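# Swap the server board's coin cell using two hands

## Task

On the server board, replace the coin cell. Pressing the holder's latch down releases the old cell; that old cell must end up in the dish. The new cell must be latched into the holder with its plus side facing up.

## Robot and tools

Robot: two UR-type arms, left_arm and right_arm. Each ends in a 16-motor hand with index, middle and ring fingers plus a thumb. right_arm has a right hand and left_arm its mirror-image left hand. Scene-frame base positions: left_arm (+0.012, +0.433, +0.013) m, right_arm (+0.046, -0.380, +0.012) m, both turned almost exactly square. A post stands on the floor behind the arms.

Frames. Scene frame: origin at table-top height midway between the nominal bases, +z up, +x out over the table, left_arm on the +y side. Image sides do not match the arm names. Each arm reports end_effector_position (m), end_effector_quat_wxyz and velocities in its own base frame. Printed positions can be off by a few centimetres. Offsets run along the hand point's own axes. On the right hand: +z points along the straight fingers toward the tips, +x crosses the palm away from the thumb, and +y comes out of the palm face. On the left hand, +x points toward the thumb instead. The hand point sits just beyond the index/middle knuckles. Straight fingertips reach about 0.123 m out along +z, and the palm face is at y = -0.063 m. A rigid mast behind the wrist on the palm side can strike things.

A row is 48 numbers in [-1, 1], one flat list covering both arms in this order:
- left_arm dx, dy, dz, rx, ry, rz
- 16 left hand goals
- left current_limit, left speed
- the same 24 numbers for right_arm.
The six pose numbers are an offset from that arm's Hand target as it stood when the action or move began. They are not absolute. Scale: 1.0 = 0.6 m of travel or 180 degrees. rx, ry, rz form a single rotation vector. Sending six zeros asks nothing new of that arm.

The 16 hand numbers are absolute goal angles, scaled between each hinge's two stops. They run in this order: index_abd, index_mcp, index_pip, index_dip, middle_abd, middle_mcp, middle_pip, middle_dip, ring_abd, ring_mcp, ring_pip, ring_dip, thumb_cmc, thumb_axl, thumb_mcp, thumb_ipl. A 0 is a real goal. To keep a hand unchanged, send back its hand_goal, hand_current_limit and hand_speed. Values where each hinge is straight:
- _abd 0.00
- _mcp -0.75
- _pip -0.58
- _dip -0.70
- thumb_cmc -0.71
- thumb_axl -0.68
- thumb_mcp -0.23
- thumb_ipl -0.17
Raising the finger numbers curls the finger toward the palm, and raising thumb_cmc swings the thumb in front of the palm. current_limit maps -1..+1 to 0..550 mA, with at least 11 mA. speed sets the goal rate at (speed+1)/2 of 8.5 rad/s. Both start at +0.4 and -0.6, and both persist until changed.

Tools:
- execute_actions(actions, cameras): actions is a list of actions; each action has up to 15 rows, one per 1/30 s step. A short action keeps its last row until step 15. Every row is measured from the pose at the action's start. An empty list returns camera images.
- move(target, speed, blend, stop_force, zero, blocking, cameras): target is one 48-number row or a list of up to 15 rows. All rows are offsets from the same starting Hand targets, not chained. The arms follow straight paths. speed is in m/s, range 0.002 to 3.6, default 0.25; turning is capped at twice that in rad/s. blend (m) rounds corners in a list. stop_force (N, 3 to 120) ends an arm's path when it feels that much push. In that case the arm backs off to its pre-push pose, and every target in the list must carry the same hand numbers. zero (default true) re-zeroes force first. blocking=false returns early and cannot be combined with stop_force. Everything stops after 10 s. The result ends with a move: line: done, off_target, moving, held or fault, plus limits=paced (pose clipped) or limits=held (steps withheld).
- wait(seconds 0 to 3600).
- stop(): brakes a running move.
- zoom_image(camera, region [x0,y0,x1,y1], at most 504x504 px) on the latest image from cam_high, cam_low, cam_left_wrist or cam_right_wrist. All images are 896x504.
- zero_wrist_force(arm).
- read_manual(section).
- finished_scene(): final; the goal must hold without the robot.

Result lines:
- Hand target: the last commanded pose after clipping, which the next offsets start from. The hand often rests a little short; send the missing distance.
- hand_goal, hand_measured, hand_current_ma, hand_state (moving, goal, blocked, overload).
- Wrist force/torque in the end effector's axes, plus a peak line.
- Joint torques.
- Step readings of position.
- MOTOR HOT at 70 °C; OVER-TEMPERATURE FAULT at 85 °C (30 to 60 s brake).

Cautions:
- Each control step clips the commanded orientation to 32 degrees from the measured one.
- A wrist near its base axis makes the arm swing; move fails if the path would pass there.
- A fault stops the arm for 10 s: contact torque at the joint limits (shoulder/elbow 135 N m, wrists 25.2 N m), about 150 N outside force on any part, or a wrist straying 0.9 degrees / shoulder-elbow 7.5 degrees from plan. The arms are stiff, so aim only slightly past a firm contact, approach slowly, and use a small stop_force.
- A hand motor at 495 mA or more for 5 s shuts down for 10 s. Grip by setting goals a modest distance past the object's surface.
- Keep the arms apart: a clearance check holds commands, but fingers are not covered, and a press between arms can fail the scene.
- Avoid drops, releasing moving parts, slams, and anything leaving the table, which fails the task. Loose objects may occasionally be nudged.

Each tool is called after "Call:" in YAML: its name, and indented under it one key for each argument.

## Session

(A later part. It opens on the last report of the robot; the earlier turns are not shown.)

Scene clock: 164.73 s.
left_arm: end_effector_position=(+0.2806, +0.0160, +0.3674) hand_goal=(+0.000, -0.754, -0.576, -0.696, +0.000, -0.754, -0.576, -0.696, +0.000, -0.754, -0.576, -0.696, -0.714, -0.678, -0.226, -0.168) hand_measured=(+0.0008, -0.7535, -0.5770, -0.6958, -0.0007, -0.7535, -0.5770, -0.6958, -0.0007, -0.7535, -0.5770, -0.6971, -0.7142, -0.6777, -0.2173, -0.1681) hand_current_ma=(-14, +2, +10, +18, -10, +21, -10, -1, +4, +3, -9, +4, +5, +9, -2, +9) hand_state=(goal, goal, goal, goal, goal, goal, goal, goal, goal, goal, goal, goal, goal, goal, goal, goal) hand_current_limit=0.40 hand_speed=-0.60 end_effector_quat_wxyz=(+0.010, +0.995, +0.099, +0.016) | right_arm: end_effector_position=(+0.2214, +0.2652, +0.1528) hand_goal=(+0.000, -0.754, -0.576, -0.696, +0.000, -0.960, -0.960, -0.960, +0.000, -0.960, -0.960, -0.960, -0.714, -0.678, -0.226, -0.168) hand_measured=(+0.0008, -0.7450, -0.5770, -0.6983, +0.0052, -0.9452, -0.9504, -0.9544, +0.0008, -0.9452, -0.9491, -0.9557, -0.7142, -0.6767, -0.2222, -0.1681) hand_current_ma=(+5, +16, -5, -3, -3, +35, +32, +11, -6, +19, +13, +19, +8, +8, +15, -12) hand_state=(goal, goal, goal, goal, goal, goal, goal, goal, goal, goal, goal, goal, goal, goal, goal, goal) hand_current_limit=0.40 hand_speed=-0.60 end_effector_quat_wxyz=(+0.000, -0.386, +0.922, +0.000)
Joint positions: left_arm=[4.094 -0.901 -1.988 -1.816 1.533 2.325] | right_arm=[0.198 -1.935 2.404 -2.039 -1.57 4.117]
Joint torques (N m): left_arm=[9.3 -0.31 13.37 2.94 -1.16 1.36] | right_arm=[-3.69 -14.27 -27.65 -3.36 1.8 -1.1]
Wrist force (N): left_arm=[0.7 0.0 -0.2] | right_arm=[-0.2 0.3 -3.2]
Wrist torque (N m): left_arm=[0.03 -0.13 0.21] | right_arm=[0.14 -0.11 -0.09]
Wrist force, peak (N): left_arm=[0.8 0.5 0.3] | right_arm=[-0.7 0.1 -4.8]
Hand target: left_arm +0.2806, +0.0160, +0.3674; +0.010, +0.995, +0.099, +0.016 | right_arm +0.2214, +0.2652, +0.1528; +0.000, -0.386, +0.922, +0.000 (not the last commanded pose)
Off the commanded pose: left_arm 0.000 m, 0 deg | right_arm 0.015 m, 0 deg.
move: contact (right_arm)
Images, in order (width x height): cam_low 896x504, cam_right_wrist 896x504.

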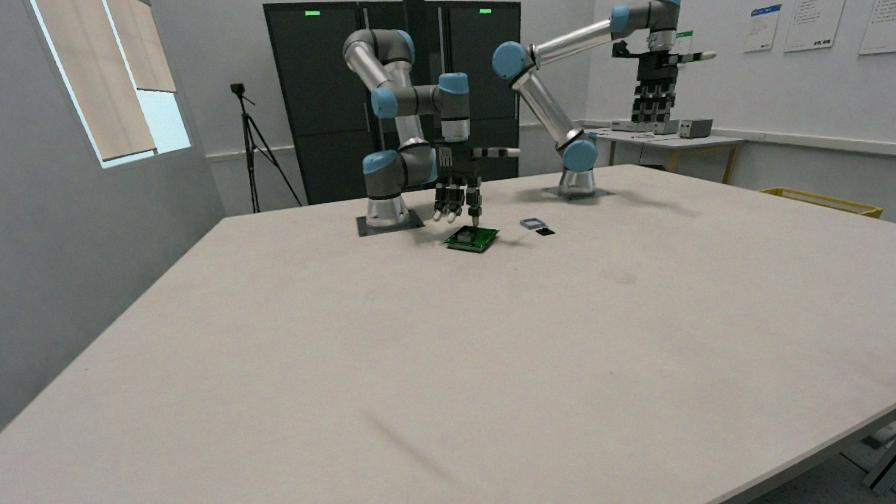

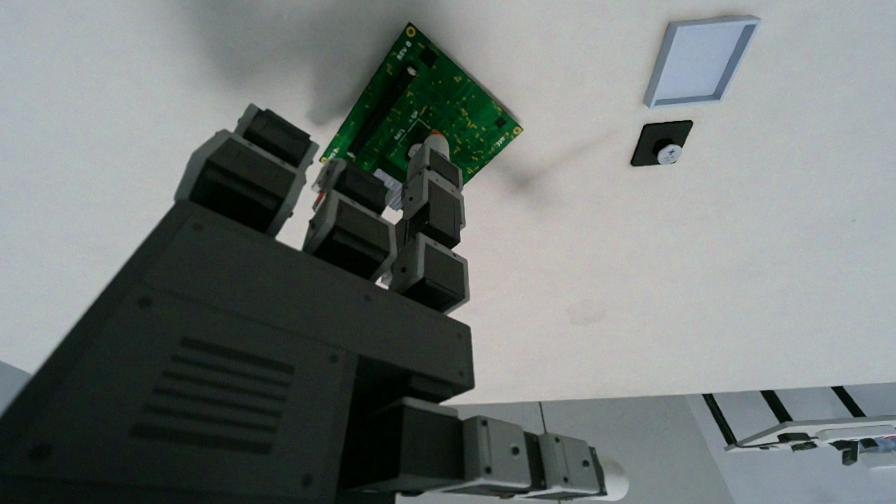

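Call:
move:
  target: [0,0,0,0,0,0, 0.000,-0.754,-0.576,-0.696,0.000,-0.754,-0.576,-0.696,0.000,-0.754,-0.576,-0.696,-0.714,-0.678,-0.226,-0.168,0.4,-0.6, 0,0,0.01,0,0,0, 0.000,-0.754,-0.576,-0.696,0.000,-0.96,-0.96,-0.96,0.000,-0.96,-0.96,-0.96,-0.714,-0.678,-0.226,-0.168,0.4,-0.6]
  cameras: ["cam_right_wrist","cam_low"]
  speed: 0.008
  stop_force: 15

Call:
zoom_image:
  camera: "cam_right_wrist"
  region: [370, 80, 490, 170]

Call:
zoom_image:
  camera: "cam_low"
  region: [430, 190, 530, 260]

Scene clock: 172.93 s.
left_arm: end_effector_position=(+0.2806, +0.0160, +0.3674) hand_goal=(+0.000, -0.754, -0.576, -0.696, +0.000, -0.754, -0.576, -0.696, +0.000, -0.754, -0.576, -0.696, -0.714, -0.678, -0.226, -0.168) hand_measured=(+0.0008, -0.7535, -0.5757, -0.6958, +0.0008, -0.7535, -0.5770, -0.6958, -0.0007, -0.7535, -0.5770, -0.6958, -0.7142, -0.6777, -0.2183, -0.1681) hand_current_ma=(-2, +16, +0, +10, -6, +0, -9, -8, -3, +1, -14, +9, +1, -5, -14, +18) hand_state=(goal, goal, goal, goal, goal, goal, goal, goal, goal, goal, goal, goal, goal, goal, goal, goal) hand_current_limit=0.40 hand_speed=-0.60 end_effector_quat_wxyz=(+0.010, +0.995, +0.099, +0.016) | right_arm: end_effector_position=(+0.2215, +0.2652, +0.1503) hand_goal=(+0.000, -0.754, -0.576, -0.696, +0.000, -0.960, -0.960, -0.960, +0.000, -0.960, -0.960, -0.960, -0.714, -0.678, -0.226, -0.168) hand_measured=(+0.0037, -0.7306, -0.5757, -0.7047, +0.0052, -0.9452, -0.9504, -0.9557, +0.0008, -0.9452, -0.9504, -0.9557, -0.7142, -0.6777, -0.2222, -0.1681) hand_current_ma=(-5, +53, +3, -19, +6, +20, +22, +6, -9, +31, +23, +11, +4, +14, +23, +4) hand_state=(goal, blocked, goal, goal, goal, goal, goal, goal, goal, goal, goal, goal, goal, goal, goal, goal) hand_current_limit=0.40 hand_speed=-0.60 end_effector_quat_wxyz=(+0.000, -0.386, +0.922, +0.000)
Joint positions: left_arm=[4.094 -0.901 -1.988 -1.816 1.533 2.325] | right_arm=[0.198 -1.931 2.409 -2.049 -1.57 4.117]
Joint torques (N m): left_arm=[9.31 -0.23 12.95 2.86 -1.12 1.47] | right_arm=[-7.39 -11.8 -22.38 -2.07 1.78 -2.54]
Wrist force (N): left_arm=[0.5 0.2 0.1] | right_arm=[-0.4 0.3 -11.4]
Wrist torque (N m): left_arm=[0.03 -0.09 0.20] | right_arm=[0.73 -0.32 -0.12]
Wrist force, peak (N): left_arm=[0.5 0.8 0.0] | right_arm=[-1.6 1.0 -21.2]
Hand target: left_arm +0.2806, +0.0160, +0.3674; +0.010, +0.995, +0.099, +0.016 | right_arm +0.2215, +0.2652, +0.1503; +0.000, -0.386, +0.922, +0.000 (not the last commanded pose)
Off the commanded pose: left_arm 0.000 m, 0 deg | right_arm 0.003 m, 0 deg.
move: contact (right_arm)
Images, in order (width x height): cam_low 896x504, cam_right_wrist 896x504.

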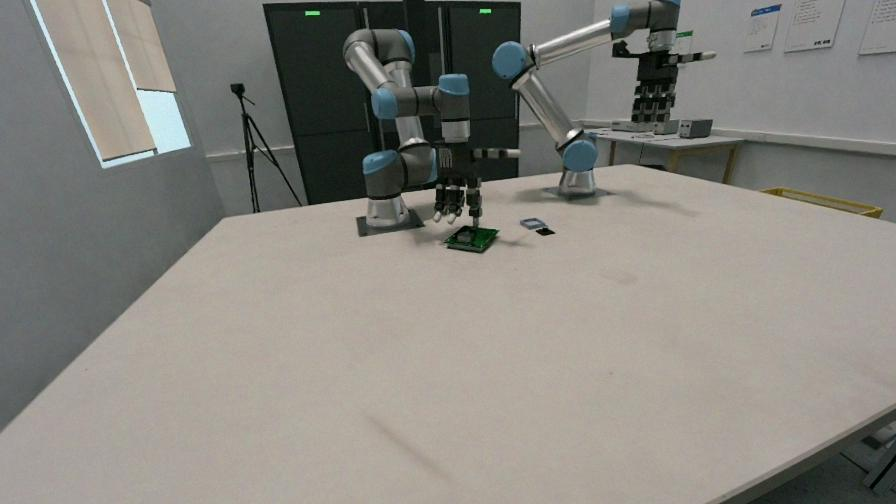

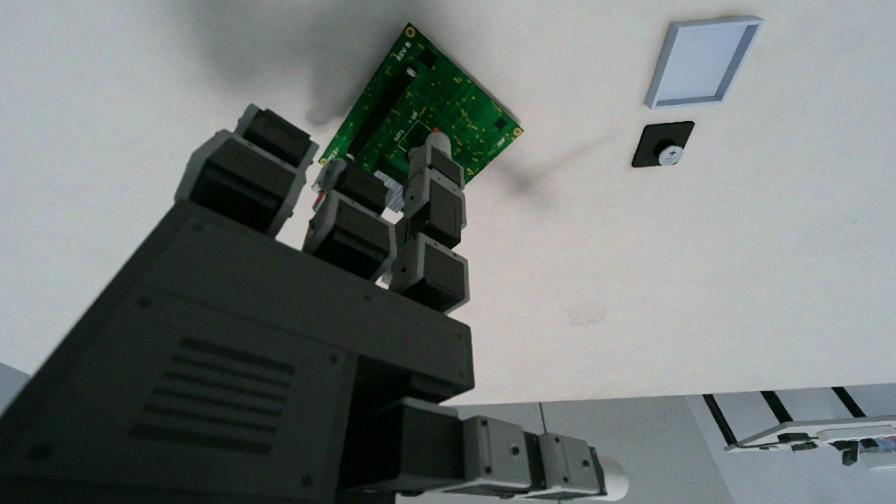

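Scaled by 4.200 from the camera's image (finer frame: 1280x720).

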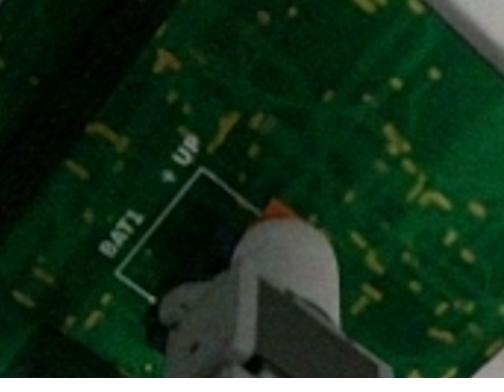

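Scaled by 5.040 from the camera's image (finer frame: 1280x720).

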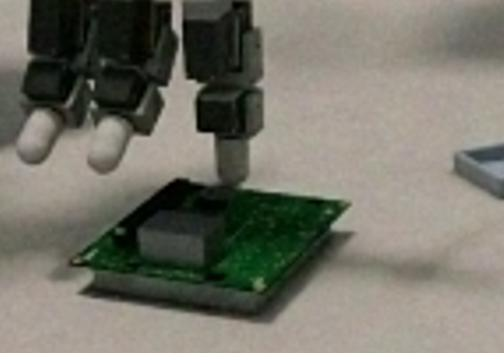

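Call:
move:
  target: [0,0,0,0,0,0, 0.000,-0.754,-0.576,-0.696,0.000,-0.754,-0.576,-0.696,0.000,-0.754,-0.576,-0.696,-0.714,-0.678,-0.226,-0.168,0.4,-0.6, 0,0,-0.05,0,0,0, 0.000,-0.754,-0.576,-0.696,0.000,-0.96,-0.96,-0.96,0.000,-0.96,-0.96,-0.96,-0.714,-0.678,-0.226,-0.168,0.4,-0.6]
  cameras: ["cam_right_wrist","cam_low","cam_high"]
  speed: 0.05

Call:
zoom_image:
  camera: "cam_right_wrist"
  region: [370, 60, 490, 150]

Call:
zoom_image:
  camera: "cam_low"
  region: [430, 190, 530, 260]

Call:
zoom_image:
  camera: "cam_high"
  region: [360, 240, 450, 310]

Scene clock: 180.20 s.
left_arm: end_effector_position=(+0.2806, +0.0160, +0.3674) hand_goal=(+0.000, -0.754, -0.576, -0.696, +0.000, -0.754, -0.576, -0.696, +0.000, -0.754, -0.576, -0.696, -0.714, -0.678, -0.226, -0.168) hand_measured=(+0.0008, -0.7535, -0.5770, -0.6958, +0.0008, -0.7535, -0.5770, -0.6958, -0.0007, -0.7523, -0.5770, -0.6958, -0.7142, -0.6777, -0.2173, -0.1681) hand_current_ma=(+1, +11, +7, +2, +3, +15, -21, -4, +3, +1, -16, +4, +10, -33, +1, +20) hand_state=(goal, goal, goal, goal, goal, goal, goal, goal, goal, goal, goal, goal, goal, goal, goal, goal) hand_current_limit=0.40 hand_speed=-0.60 end_effector_quat_wxyz=(+0.010, +0.995, +0.099, +0.016) | right_arm: end_effector_position=(+0.2215, +0.2652, +0.1803) hand_goal=(+0.000, -0.754, -0.576, -0.696, +0.000, -0.960, -0.960, -0.960, +0.000, -0.960, -0.960, -0.960, -0.714, -0.678, -0.226, -0.168) hand_measured=(+0.0008, -0.7438, -0.5808, -0.7022, +0.0037, -0.9452, -0.9504, -0.9557, +0.0008, -0.9452, -0.9504, -0.9570, -0.7142, -0.6777, -0.2212, -0.1681) hand_current_ma=(+2, +6, -15, -16, -4, +24, +19, +13, -14, +24, +15, +19, +8, +28, +6, -4) hand_state=(goal, goal, goal, goal, goal, goal, goal, goal, goal, goal, goal, goal, goal, goal, goal, goal) hand_current_limit=0.40 hand_speed=-0.60 end_effector_quat_wxyz=(+0.000, -0.386, +0.922, +0.000)
Joint positions: left_arm=[4.094 -0.901 -1.988 -1.816 1.533 2.325] | right_arm=[0.197 -1.974 2.349 -1.946 -1.57 4.117]
Joint torques (N m): left_arm=[8.97 0.21 13.14 2.73 -1.11 1.31] | right_arm=[-10.46 0.15 -18.4 -3.14 2.42 -2.8]
Wrist force (N): left_arm=[0.5 0.0 0.3] | right_arm=[0.3 -0.2 0.0]
Wrist torque (N m): left_arm=[-0.01 -0.08 0.20] | right_arm=[-0.15 -0.12 -0.06]
Wrist force, peak (N): left_arm=[0.9 0.4 0.2] | right_arm=[-0.1 0.5 -11.6]
Hand target: left_arm +0.2806, +0.0160, +0.3674; +0.010, +0.995, +0.099, +0.016 | right_arm +0.2215, +0.2652, +0.1803; +0.000, -0.386, +0.922, +0.000
Off the commanded pose: left_arm 0.000 m, 0 deg | right_arm 0.000 m, 0 deg.
move: done
Images, in order (width x height): cam_high 896x504, cam_low 896x504, cam_right_wrist 896x504.

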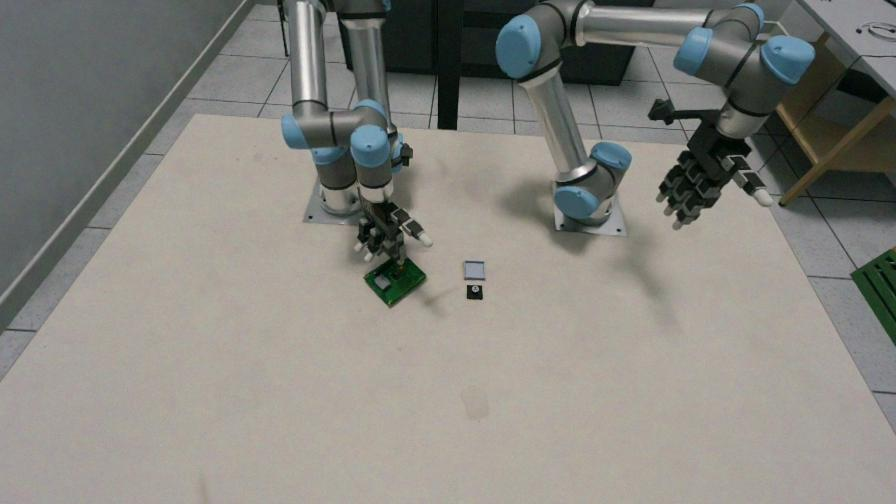

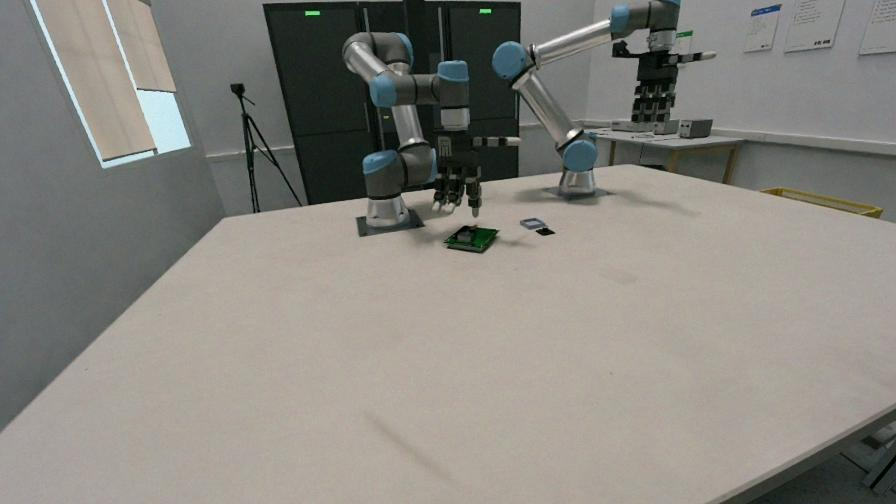

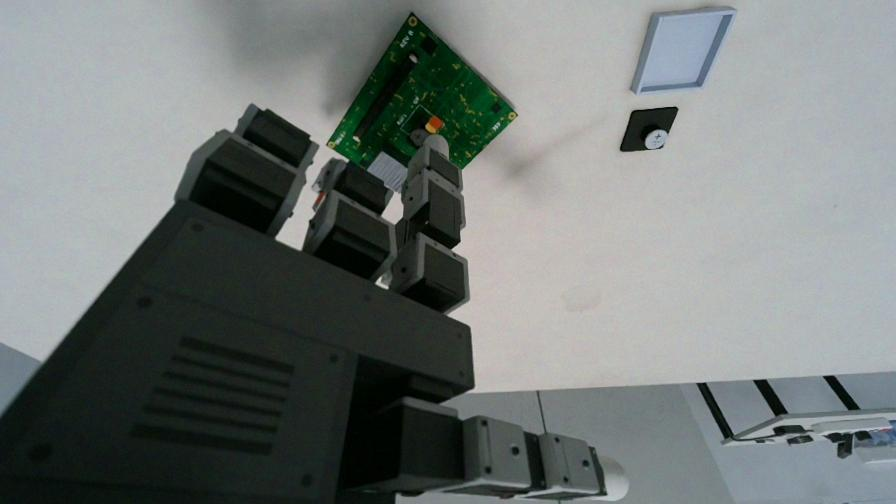

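Scaled by 4.200 from the camera's image (finer frame: 1280x720).

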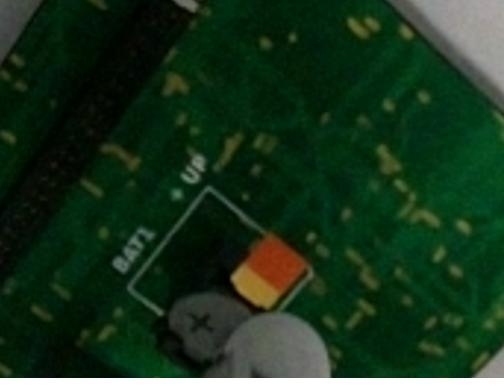

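Scaled by 5.040 from the camera's image (finer frame: 1280x720).

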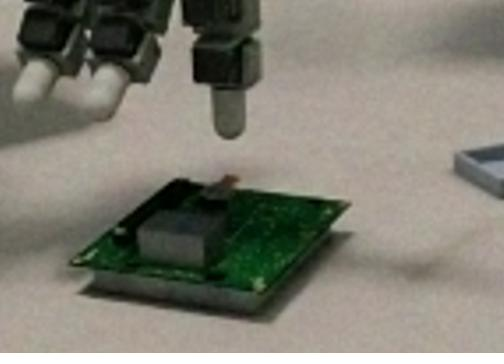

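Scaled by 5.600 from the camera's image (finer frame: 1280x720).

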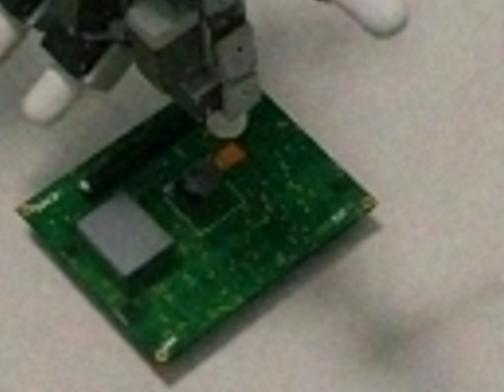

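Call:
move:
  target: [0,0,0,0,0,0, 0.000,-0.754,-0.576,-0.696,0.000,-0.754,-0.576,-0.696,0.000,-0.754,-0.576,-0.696,-0.714,-0.678,-0.226,-0.168,0.4,-0.6, -0.0395,-0.0348,-0.02,0,0,0, 0.000,-0.754,-0.576,-0.696,0.000,-0.754,-0.576,-0.696,0.000,-0.96,-0.96,-0.96,-0.714,-0.678,-0.226,-0.168,0.4,-0.6]
  cameras: ["cam_right_wrist","cam_low","cam_high"]
  speed: 0.1

Call:
zoom_image:
  camera: "cam_right_wrist"
  region: [370, 60, 450, 120]

Call:
zoom_image:
  camera: "cam_low"
  region: [440, 205, 510, 255]

Call:
zoom_image:
  camera: "cam_high"
  region: [380, 250, 430, 290]

Scene clock: 189.30 s.
left_arm: end_effector_position=(+0.2806, +0.0160, +0.3674) hand_goal=(+0.000, -0.754, -0.576, -0.696, +0.000, -0.754, -0.576, -0.696, +0.000, -0.754, -0.576, -0.696, -0.714, -0.678, -0.226, -0.168) hand_measured=(-0.0007, -0.7535, -0.5770, -0.6958, -0.0007, -0.7535, -0.5770, -0.6958, -0.0007, -0.7535, -0.5770, -0.6958, -0.7142, -0.6777, -0.2173, -0.1681) hand_current_ma=(+3, +12, +5, +15, -7, +5, -5, -1, +5, -12, +6, -7, -1, -12, -2, +19) hand_state=(goal, goal, goal, goal, goal, goal, goal, goal, goal, goal, goal, goal, goal, goal, goal, goal) hand_current_limit=0.40 hand_speed=-0.60 end_effector_quat_wxyz=(+0.010, +0.995, +0.099, +0.016) | right_arm: end_effector_position=(+0.2530, +0.2673, +0.1922) hand_goal=(+0.000, -0.754, -0.576, -0.696, +0.000, -0.754, -0.576, -0.696, +0.000, -0.960, -0.960, -0.960, -0.714, -0.678, -0.226, -0.168) hand_measured=(+0.0008, -0.7438, -0.5757, -0.7022, +0.0008, -0.7462, -0.5757, -0.6996, -0.0007, -0.9452, -0.9491, -0.9557, -0.7192, -0.6767, -0.2212, -0.1681) hand_current_ma=(-5, +15, -7, +9, +8, +18, +8, -2, -12, +30, +21, +16, -18, -2, +20, -13) hand_state=(goal, goal, goal, goal, goal, goal, goal, goal, goal, goal, goal, goal, goal, goal, goal, goal) hand_current_limit=0.40 hand_speed=-0.60 end_effector_quat_wxyz=(+0.000, -0.386, +0.922, +0.000)
Joint positions: left_arm=[4.094 -0.901 -1.988 -1.816 1.533 2.325] | right_arm=[0.185 -1.899 2.273 -1.944 -1.57 4.105]
Joint torques (N m): left_arm=[9.08 0.24 13.14 2.82 -1.12 1.17] | right_arm=[10.73 -4.98 -24.94 -3.49 -0.89 2.61]
Wrist force (N): left_arm=[0.6 -0.2 0.0] | right_arm=[0.3 -0.3 -0.1]
Wrist torque (N m): left_arm=[0.00 -0.10 0.21] | right_arm=[-0.13 -0.12 0.10]
Wrist force, peak (N): left_arm=[0.9 0.4 0.0] | right_arm=[1.1 0.4 0.4]
Hand target: left_arm +0.2806, +0.0160, +0.3674; +0.010, +0.995, +0.099, +0.016 | right_arm +0.2530, +0.2674, +0.1923; +0.000, -0.386, +0.922, +0.000
Off the commanded pose: left_arm 0.000 m, 0 deg | right_arm 0.000 m, 0 deg.
move: done
Images, in order (width x height): cam_high 896x504, cam_low 896x504, cam_right_wrist 896x504.

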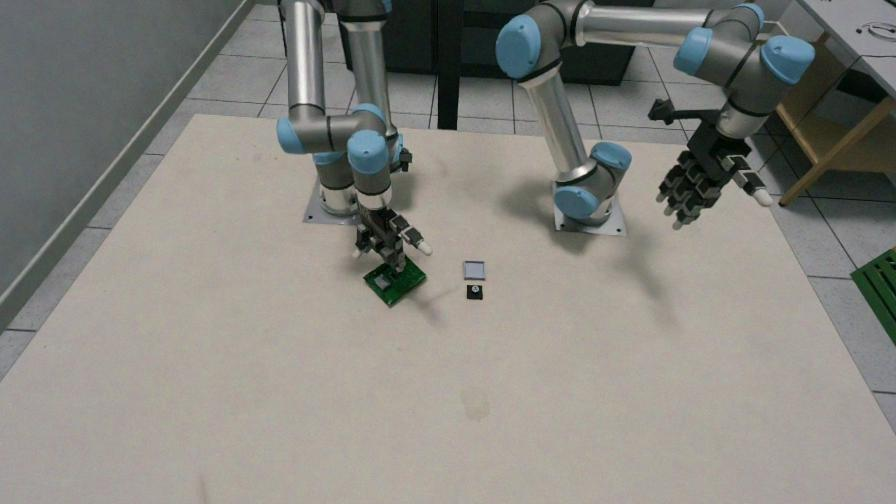

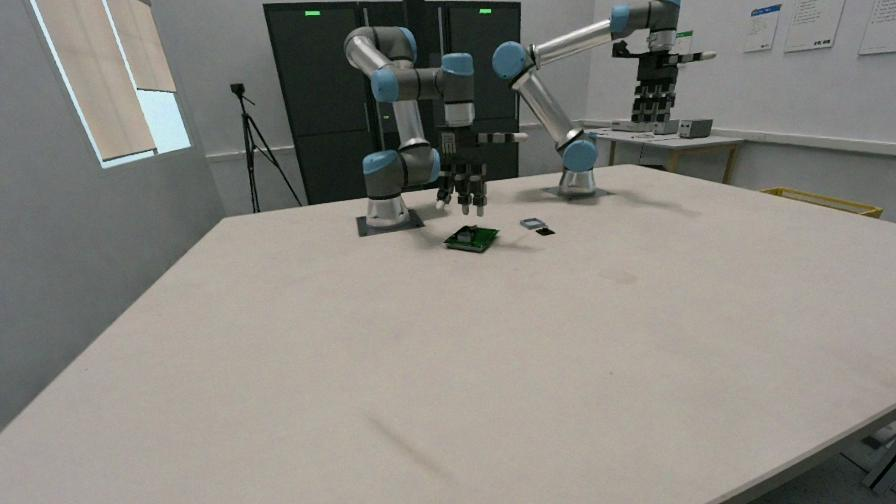

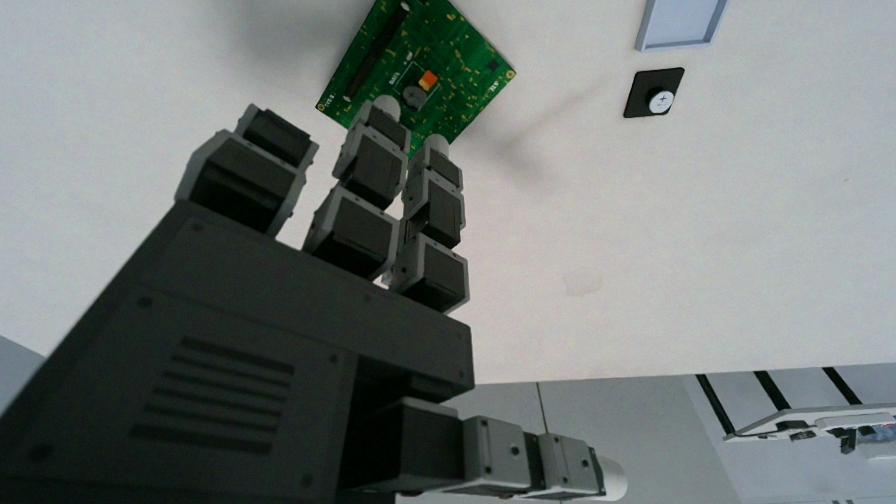

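Scaled by 6.300 from the camera's image (finer frame: 1280x720).

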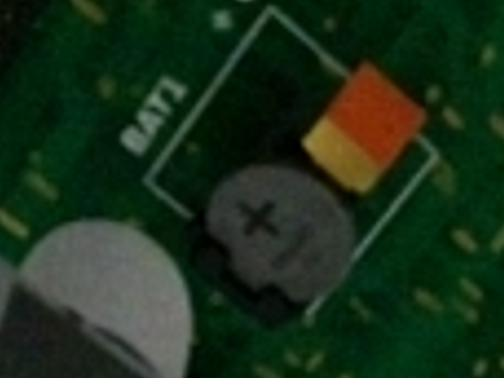

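Scaled by 7.200 from the camera's image (finer frame: 1280x720).

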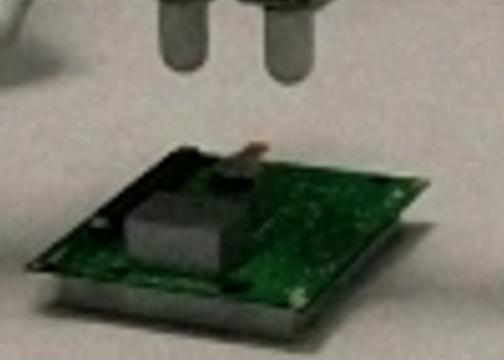

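Scaled by 10.080 from the camera's image (finer frame: 1280x720).

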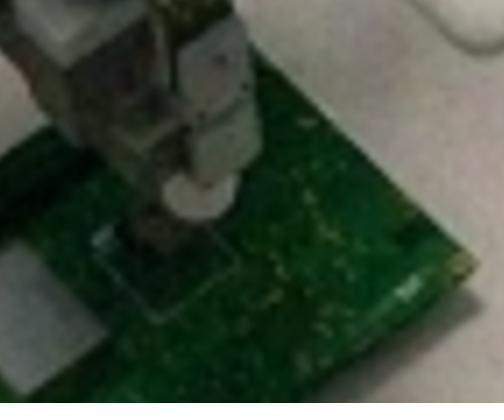

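Call:
move:
  target: [0,0,0,0,0,0, 0.000,-0.754,-0.576,-0.696,0.000,-0.754,-0.576,-0.696,0.000,-0.754,-0.576,-0.696,-0.714,-0.678,-0.226,-0.168,0.4,-0.6, 0,-0.0015,0.0667,0,0,0, -0.05,-0.754,-0.576,-0.696,0.05,-0.754,-0.576,-0.696,0.000,-0.96,-0.96,-0.96,-0.714,-0.678,-0.226,-0.168,0.4,-0.6]
  cameras: ["cam_right_wrist","cam_low","cam_high"]
  speed: 0.05

Call:
zoom_image:
  camera: "cam_right_wrist"
  region: [360, 80, 460, 160]

Call:
zoom_image:
  camera: "cam_low"
  region: [440, 205, 510, 255]

Call:
zoom_image:
  camera: "cam_high"
  region: [380, 250, 430, 290]

Scene clock: 214.53 s.
left_arm: end_effector_position=(+0.2806, +0.0160, +0.3674) hand_goal=(+0.000, -0.754, -0.576, -0.696, +0.000, -0.754, -0.576, -0.696, +0.000, -0.754, -0.576, -0.696, -0.714, -0.678, -0.226, -0.168) hand_measured=(-0.0007, -0.7535, -0.5770, -0.6958, -0.0007, -0.7535, -0.5770, -0.6958, +0.0008, -0.7535, -0.5757, -0.6958, -0.7142, -0.6767, -0.2173, -0.1672) hand_current_ma=(-10, +8, +3, -11, +4, -1, -2, -5, +3, -8, -5, +13, +0, -20, -3, +13) hand_state=(goal, goal, goal, goal, goal, goal, goal, goal, goal, goal, goal, goal, goal, goal, goal, goal) hand_current_limit=0.40 hand_speed=-0.60 end_effector_quat_wxyz=(+0.010, +0.995, +0.099, +0.016) | right_arm: end_effector_position=(+0.2536, +0.2668, +0.1522) hand_goal=(-0.050, -0.754, -0.576, -0.696, +0.050, -0.754, -0.576, -0.696, +0.000, -0.960, -0.960, -0.960, -0.714, -0.678, -0.226, -0.168) hand_measured=(-0.0402, -0.7438, -0.5757, -0.7022, +0.0418, -0.7462, -0.5757, -0.6996, -0.0007, -0.9452, -0.9504, -0.9570, -0.7192, -0.6777, -0.2212, -0.1681) hand_current_ma=(+8, +23, -7, -22, -11, +17, +8, -2, -3, +25, +24, +9, +3, +9, +23, +9) hand_state=(goal, goal, goal, goal, goal, goal, goal, goal, goal, goal, goal, goal, goal, goal, goal, goal) hand_current_limit=0.40 hand_speed=-0.60 end_effector_quat_wxyz=(+0.000, -0.386, +0.922, +0.000)
Joint positions: left_arm=[4.094 -0.901 -1.988 -1.816 1.533 2.325] | right_arm=[0.183 -1.844 2.35 -2.076 -1.57 4.103]
Joint torques (N m): left_arm=[9.35 -0.42 13.1 2.7 -1.12 1.24] | right_arm=[-2.92 -16.65 -25.75 -1.92 -1.28 -2.05]
Wrist force (N): left_arm=[0.5 0.0 -0.1] | right_arm=[0.4 -0.5 0.4]
Wrist torque (N m): left_arm=[0.01 -0.10 0.20] | right_arm=[-0.19 -0.13 0.13]
Wrist force, peak (N): left_arm=[0.9 0.5 -0.3] | right_arm=[0.4 -0.5 0.4]
Hand target: left_arm +0.2806, +0.0160, +0.3674; +0.010, +0.995, +0.099, +0.016 | right_arm +0.2537, +0.2668, +0.1522; +0.000, -0.386, +0.922, +0.000
Off the commanded pose: left_arm 0.000 m, 0 deg | right_arm 0.000 m, 0 deg.
move: done
Images, in order (width x height): cam_high 896x504, cam_low 896x504, cam_right_wrist 896x504.

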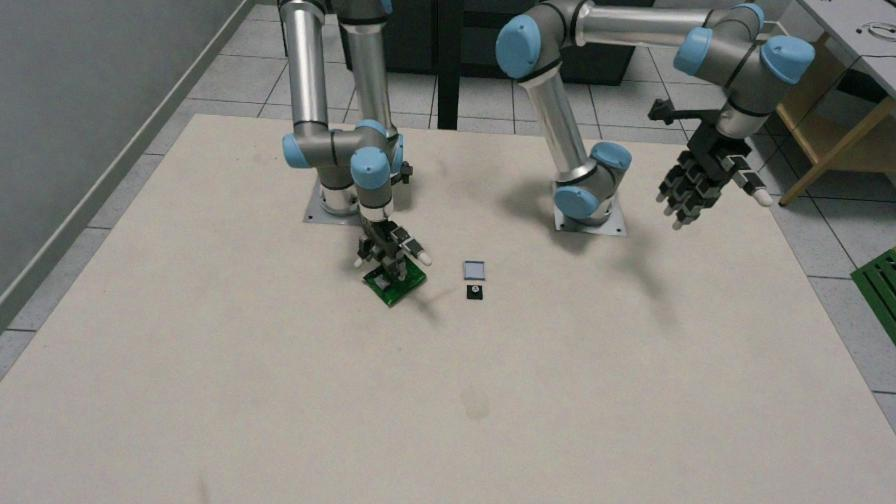

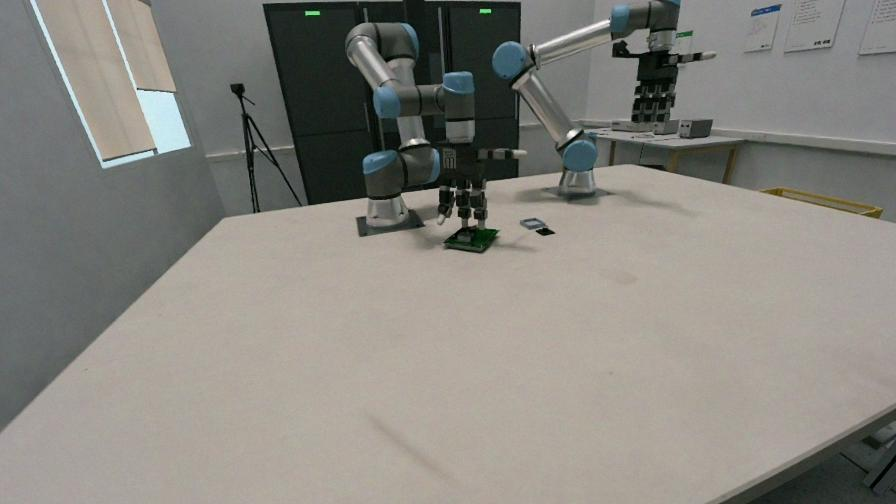

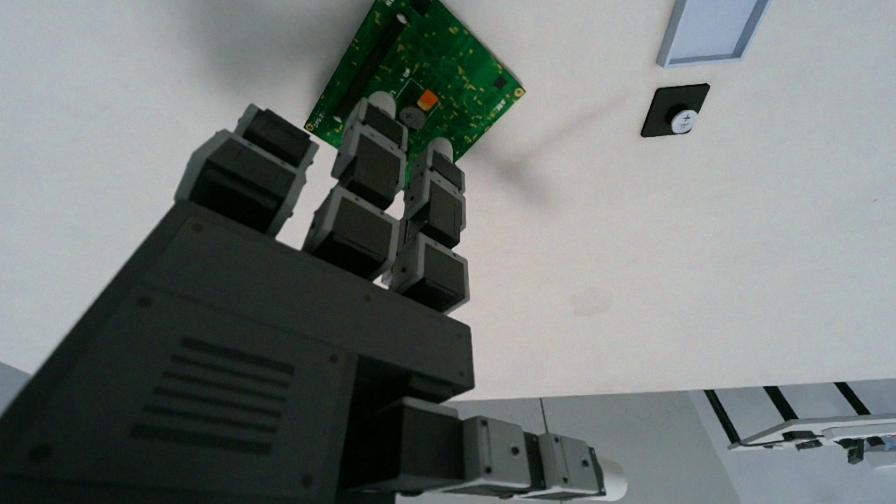

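Scaled by 5.040 from the camera's image (finer frame: 1280x720).

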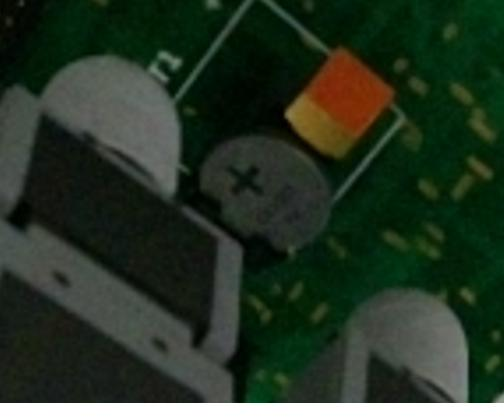

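Scaled by 7.200 from the camera's image (finer frame: 1280x720).

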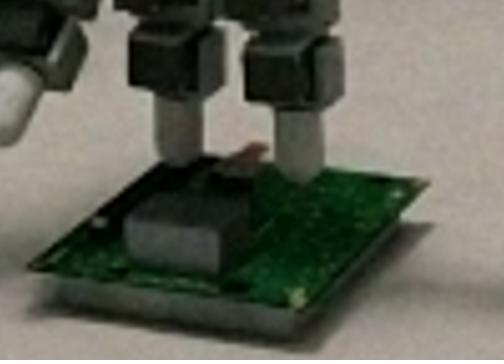

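Scaled by 10.080 from the camera's image (finer frame: 1280x720).

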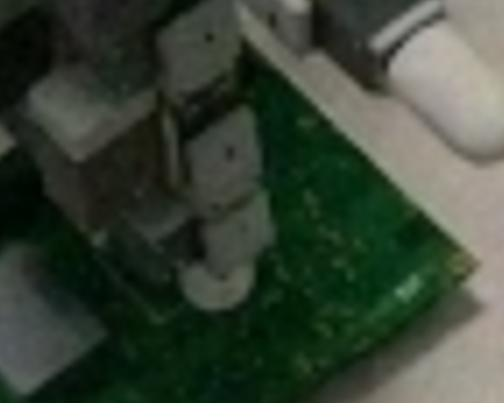

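Call:
move:
  target: [0,0,0,0,0,0, 0.000,-0.754,-0.576,-0.696,0.000,-0.754,-0.576,-0.696,0.000,-0.754,-0.576,-0.696,-0.714,-0.678,-0.226,-0.168,0.4,-0.6, 0,0,0.0245,0,0,0, -0.05,-0.754,-0.576,-0.696,0.05,-0.754,-0.576,-0.696,0.000,-0.96,-0.96,-0.96,-0.714,-0.678,-0.226,-0.168,0.4,-0.6]
  cameras: ["cam_right_wrist","cam_low"]
  speed: 0.02
  stop_force: 4

Call:
zoom_image:
  camera: "cam_right_wrist"
  region: [360, 80, 460, 160]

Call:
zoom_image:
  camera: "cam_low"
  region: [440, 205, 510, 255]

Scene clock: 228.33 s.
left_arm: end_effector_position=(+0.2806, +0.0160, +0.3674) hand_goal=(+0.000, -0.754, -0.576, -0.696, +0.000, -0.754, -0.576, -0.696, +0.000, -0.754, -0.576, -0.696, -0.714, -0.678, -0.226, -0.168) hand_measured=(-0.0007, -0.7535, -0.5770, -0.6958, -0.0007, -0.7535, -0.5770, -0.6958, +0.0008, -0.7523, -0.5770, -0.6971, -0.7142, -0.6767, -0.2173, -0.1681) hand_current_ma=(-10, +18, +11, -8, +2, +6, +2, -5, -8, +3, +3, -5, -10, -1, +15, +18) hand_state=(goal, goal, goal, goal, goal, goal, goal, goal, goal, goal, goal, goal, goal, goal, goal, goal) hand_current_limit=0.40 hand_speed=-0.60 end_effector_quat_wxyz=(+0.010, +0.995, +0.099, +0.016) | right_arm: end_effector_position=(+0.2537, +0.2668, +0.1375) hand_goal=(-0.050, -0.754, -0.576, -0.696, +0.050, -0.754, -0.576, -0.696, +0.000, -0.960, -0.960, -0.960, -0.714, -0.678, -0.226, -0.168) hand_measured=(-0.0402, -0.7450, -0.5757, -0.7022, +0.0418, -0.7462, -0.5757, -0.6996, -0.0007, -0.9452, -0.9491, -0.9557, -0.7180, -0.6767, -0.2222, -0.1672) hand_current_ma=(-6, +20, -1, -12, -16, +12, +9, -5, -9, +38, -1, +10, -5, +18, +25, +1) hand_state=(goal, goal, goal, goal, goal, goal, goal, goal, goal, goal, goal, goal, goal, goal, goal, goal) hand_current_limit=0.40 hand_speed=-0.60 end_effector_quat_wxyz=(+0.000, -0.386, +0.922, +0.000)
Joint positions: left_arm=[4.094 -0.901 -1.988 -1.816 1.533 2.325] | right_arm=[0.183 -1.819 2.377 -2.128 -1.57 4.103]
Joint torques (N m): left_arm=[8.8 -0.25 13.05 2.82 -1.16 1.11] | right_arm=[9.99 -19.49 -27.95 -0.64 2.49 2.35]
Wrist force (N): left_arm=[0.6 0.5 0.0] | right_arm=[0.2 -0.2 0.6]
Wrist torque (N m): left_arm=[0.07 -0.11 0.20] | right_arm=[-0.17 -0.12 0.13]
Wrist force, peak (N): left_arm=[0.6 0.6 -0.5] | right_arm=[0.6 -0.4 0.3]
Hand target: left_arm +0.2806, +0.0160, +0.3674; +0.010, +0.995, +0.099, +0.016 | right_arm +0.2537, +0.2668, +0.1375; +0.000, -0.386, +0.922, +0.000
Off the commanded pose: left_arm 0.000 m, 0 deg | right_arm 0.000 m, 0 deg.
move: done
Images, in order (width x height): cam_low 896x504, cam_right_wrist 896x504.

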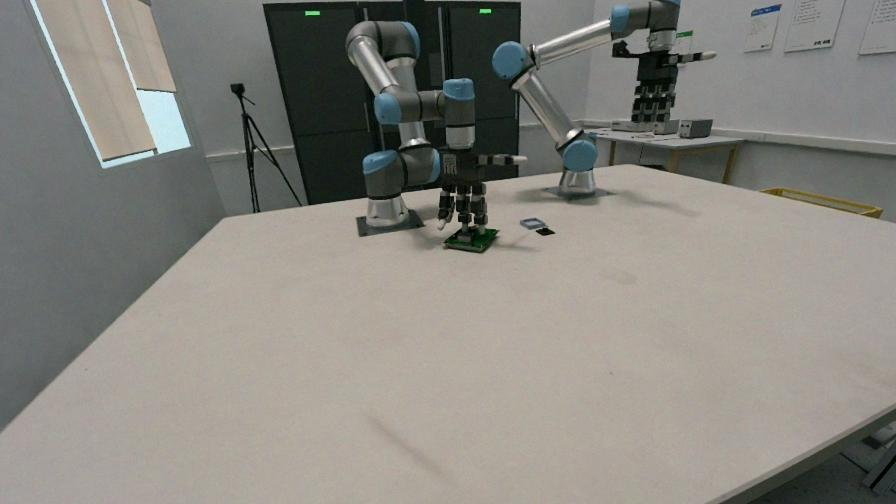

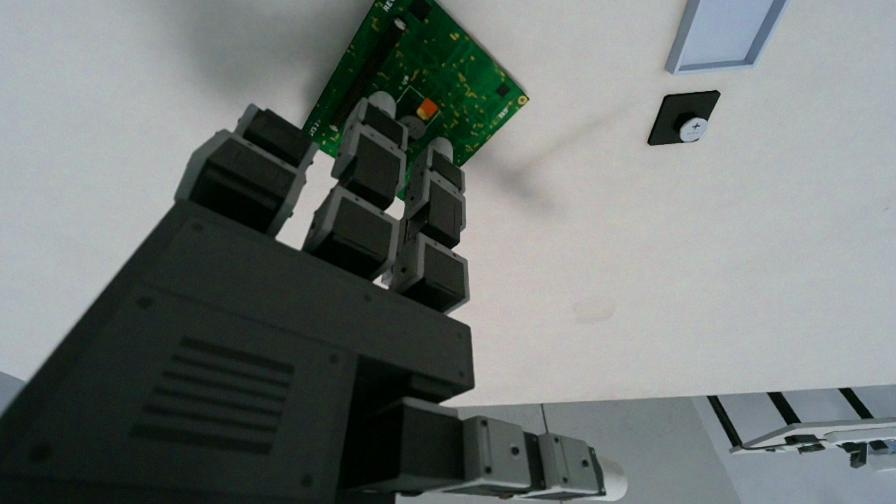

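Scaled by 5.040 from the camera's image (finer frame: 1280x720).

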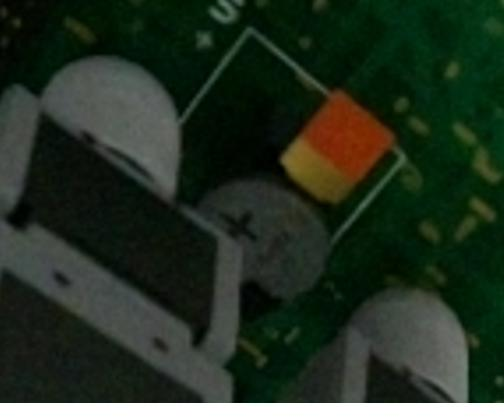

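Scaled by 7.200 from the camera's image (finer frame: 1280x720).

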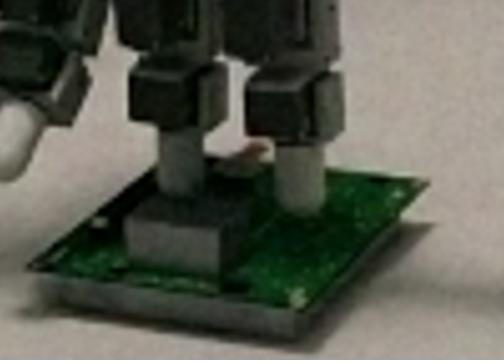

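Call:
move:
  target: [0,0,0,0,0,0, 0.000,-0.754,-0.576,-0.696,0.000,-0.754,-0.576,-0.696,0.000,-0.754,-0.576,-0.696,-0.714,-0.678,-0.226,-0.168,0.4,-0.6, 0,-0.001,0,0,0,0, 0.08,-0.754,-0.576,-0.696,-0.08,-0.754,-0.576,-0.696,0.000,-0.96,-0.96,-0.96,-0.714,-0.678,-0.226,-0.168,0.4,-0.96]
  cameras: ["cam_right_wrist","cam_low"]
  speed: 0.02

Call:
zoom_image:
  camera: "cam_right_wrist"
  region: [360, 80, 460, 160]

Call:
zoom_image:
  camera: "cam_low"
  region: [440, 205, 510, 255]

Scene clock: 237.83 s.
left_arm: end_effector_position=(+0.2806, +0.0160, +0.3674) hand_goal=(+0.000, -0.754, -0.576, -0.696, +0.000, -0.754, -0.576, -0.696, +0.000, -0.754, -0.576, -0.696, -0.714, -0.678, -0.226, -0.168) hand_measured=(-0.0007, -0.7535, -0.5770, -0.6958, +0.0008, -0.7535, -0.5770, -0.6958, -0.0007, -0.7535, -0.5770, -0.6958, -0.7142, -0.6777, -0.2183, -0.1681) hand_current_ma=(+4, +6, +19, -3, -6, +5, -6, +2, +7, -4, -17, -5, -17, -10, -1, +11) hand_state=(goal, goal, goal, goal, goal, goal, goal, goal, goal, goal, goal, goal, goal, goal, goal, goal) hand_current_limit=0.40 hand_speed=-0.60 end_effector_quat_wxyz=(+0.010, +0.995, +0.099, +0.016) | right_arm: end_effector_position=(+0.2541, +0.2664, +0.1376) hand_goal=(+0.080, -0.754, -0.576, -0.696, -0.080, -0.754, -0.576, -0.696, +0.000, -0.960, -0.960, -0.960, -0.714, -0.678, -0.226, -0.168) hand_measured=(+0.0638, -0.7438, -0.5757, -0.7022, -0.0095, -0.7462, -0.5757, -0.6983, +0.0008, -0.9452, -0.9491, -0.9570, -0.7180, -0.6767, -0.2212, -0.1681) hand_current_ma=(-29, +33, -11, -3, +91, +11, +7, +3, -19, +24, +2, +15, +6, +21, +15, -13) hand_state=(goal, goal, goal, goal, blocked, goal, goal, goal, goal, goal, goal, goal, goal, goal, goal, goal) hand_current_limit=0.40 hand_speed=-0.96 end_effector_quat_wxyz=(+0.000, -0.386, +0.922, +0.000)
Joint positions: left_arm=[4.094 -0.901 -1.988 -1.816 1.533 2.325] | right_arm=[0.182 -1.819 2.376 -2.128 -1.57 4.101]
Joint torques (N m): left_arm=[8.78 0.17 13 2.69 -1.15 1.02] | right_arm=[-7.5 -4.59 -18.56 -4.25 2.24 1.28]
Wrist force (N): left_arm=[0.5 0.3 0.2] | right_arm=[0.7 -0.1 0.4]
Wrist torque (N m): left_arm=[0.03 -0.09 0.18] | right_arm=[-0.15 -0.10 0.16]
Wrist force, peak (N): left_arm=[0.8 0.5 -0.2] | right_arm=[1.0 0.0 0.0]
Hand target: left_arm +0.2806, +0.0160, +0.3674; +0.010, +0.995, +0.099, +0.016 | right_arm +0.2541, +0.2664, +0.1375; +0.000, -0.386, +0.922, +0.000
Off the commanded pose: left_arm 0.000 m, 0 deg | right_arm 0.000 m, 0 deg.
move: done
Images, in order (width x height): cam_low 896x504, cam_right_wrist 896x504.

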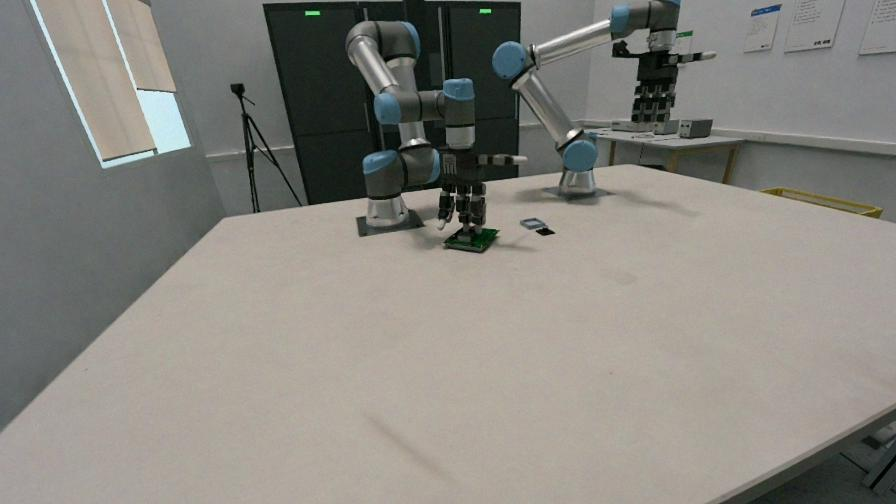

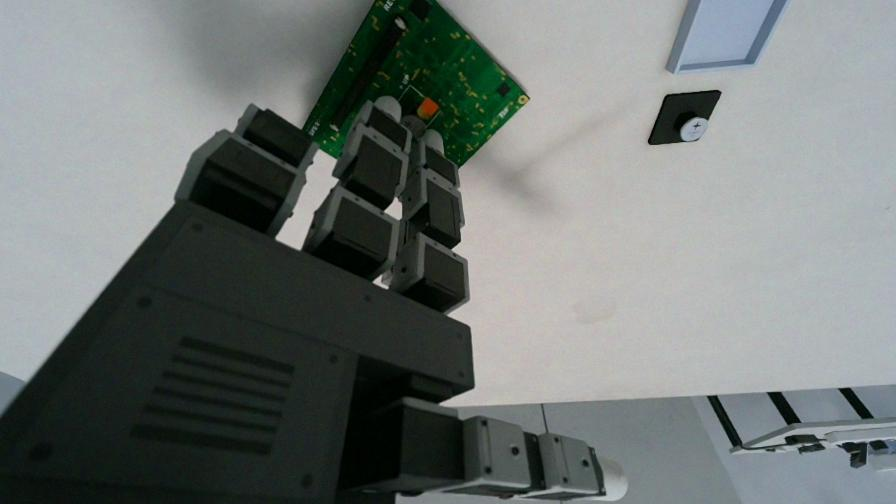

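Scaled by 5.040 from the camera's image (finer frame: 1280x720).

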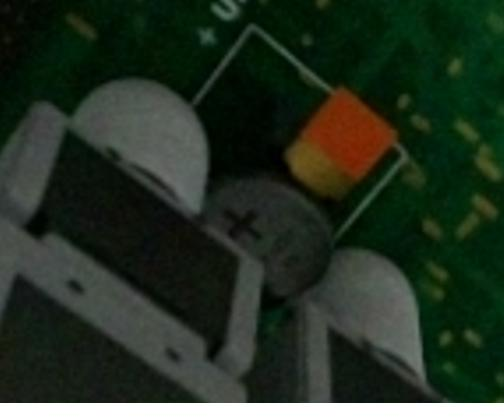

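Scaled by 7.200 from the camera's image (finer frame: 1280x720).

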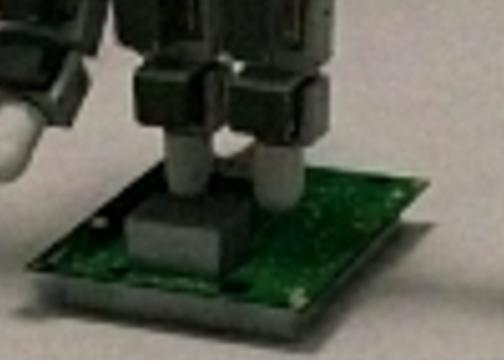

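Call:
move:
  target: [0,0,0,0,0,0, 0.000,-0.754,-0.576,-0.696,0.000,-0.754,-0.576,-0.696,0.000,-0.754,-0.576,-0.696,-0.714,-0.678,-0.226,-0.168,0.4,-0.6, 0.003,0,0,0,0,0, 0.12,-0.754,-0.576,-0.696,-0.14,-0.754,-0.576,-0.696,0.000,-0.96,-0.96,-0.96,-0.714,-0.678,-0.226,-0.168,0.4,-0.96]
  cameras: ["cam_right_wrist"]
  speed: 0.02

Call:
zoom_image:
  camera: "cam_right_wrist"
  region: [360, 80, 460, 160]

Scene clock: 246.73 s.
left_arm: end_effector_position=(+0.2806, +0.0160, +0.3674) hand_goal=(+0.000, -0.754, -0.576, -0.696, +0.000, -0.754, -0.576, -0.696, +0.000, -0.754, -0.576, -0.696, -0.714, -0.678, -0.226, -0.168) hand_measured=(-0.0007, -0.7523, -0.5770, -0.6958, +0.0008, -0.7535, -0.5770, -0.6958, -0.0007, -0.7535, -0.5770, -0.6958, -0.7142, -0.6767, -0.2173, -0.1681) hand_current_ma=(-6, +0, -1, +9, +0, -8, -15, -4, -7, +2, +0, +12, -5, -19, -7, +12) hand_state=(goal, goal, goal, goal, goal, goal, goal, goal, goal, goal, goal, goal, goal, goal, goal, goal) hand_current_limit=0.40 hand_speed=-0.60 end_effector_quat_wxyz=(+0.010, +0.995, +0.099, +0.016) | right_arm: end_effector_position=(+0.2528, +0.2651, +0.1375) hand_goal=(+0.120, -0.754, -0.576, -0.696, -0.140, -0.754, -0.576, -0.696, +0.000, -0.960, -0.960, -0.960, -0.714, -0.678, -0.226, -0.168) hand_measured=(+0.0521, -0.7450, -0.5744, -0.6971, -0.0241, -0.7462, -0.5757, -0.6971, -0.0007, -0.9452, -0.9504, -0.9557, -0.7180, -0.6777, -0.2222, -0.1681) hand_current_ma=(-102, +4, -29, -10, +163, +21, +9, +6, -13, +34, +17, +8, -14, +11, +27, -11) hand_state=(blocked, goal, goal, goal, blocked, goal, goal, goal, goal, goal, goal, goal, goal, goal, goal, goal) hand_current_limit=0.40 hand_speed=-0.96 end_effector_quat_wxyz=(+0.000, -0.386, +0.922, +0.000)
Joint positions: left_arm=[4.094 -0.901 -1.988 -1.816 1.533 2.325] | right_arm=[0.178 -1.825 2.38 -2.126 -1.57 4.098]
Joint torques (N m): left_arm=[7.95 -0.15 12.67 2.75 -1.19 1.08] | right_arm=[11.34 -2.6 -26.86 -2.92 1.83 2.33]
Wrist force (N): left_arm=[0.3 0.2 0.0] | right_arm=[0.0 0.0 -0.8]
Wrist torque (N m): left_arm=[0.04 -0.07 0.19] | right_arm=[-0.04 -0.12 0.11]
Wrist force, peak (N): left_arm=[0.7 0.2 0.3] | right_arm=[-0.6 0.0 -1.0]
Hand target: left_arm +0.2806, +0.0160, +0.3674; +0.010, +0.995, +0.099, +0.016 | right_arm +0.2528, +0.2651, +0.1375; +0.000, -0.386, +0.922, +0.000
Off the commanded pose: left_arm 0.000 m, 0 deg | right_arm 0.000 m, 0 deg.
move: done

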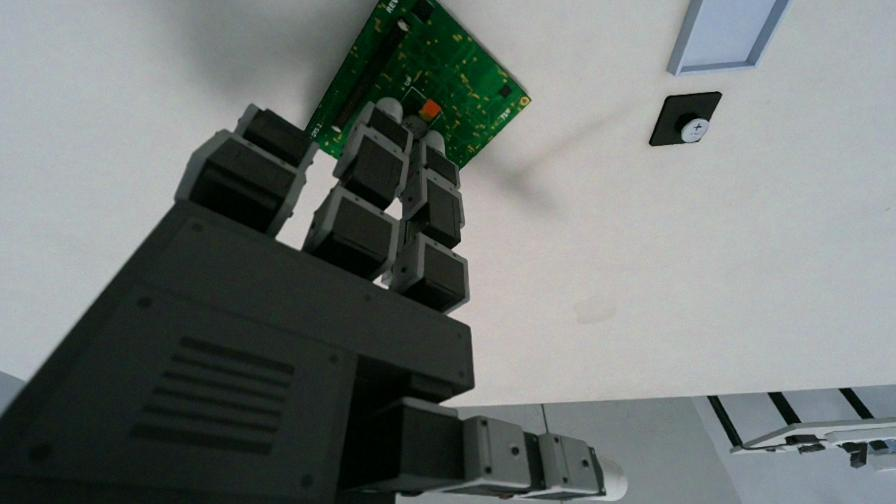

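Scaled by 5.040 from the camera's image (finer frame: 1280x720).

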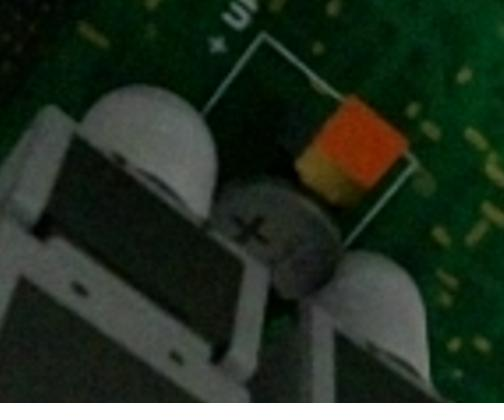

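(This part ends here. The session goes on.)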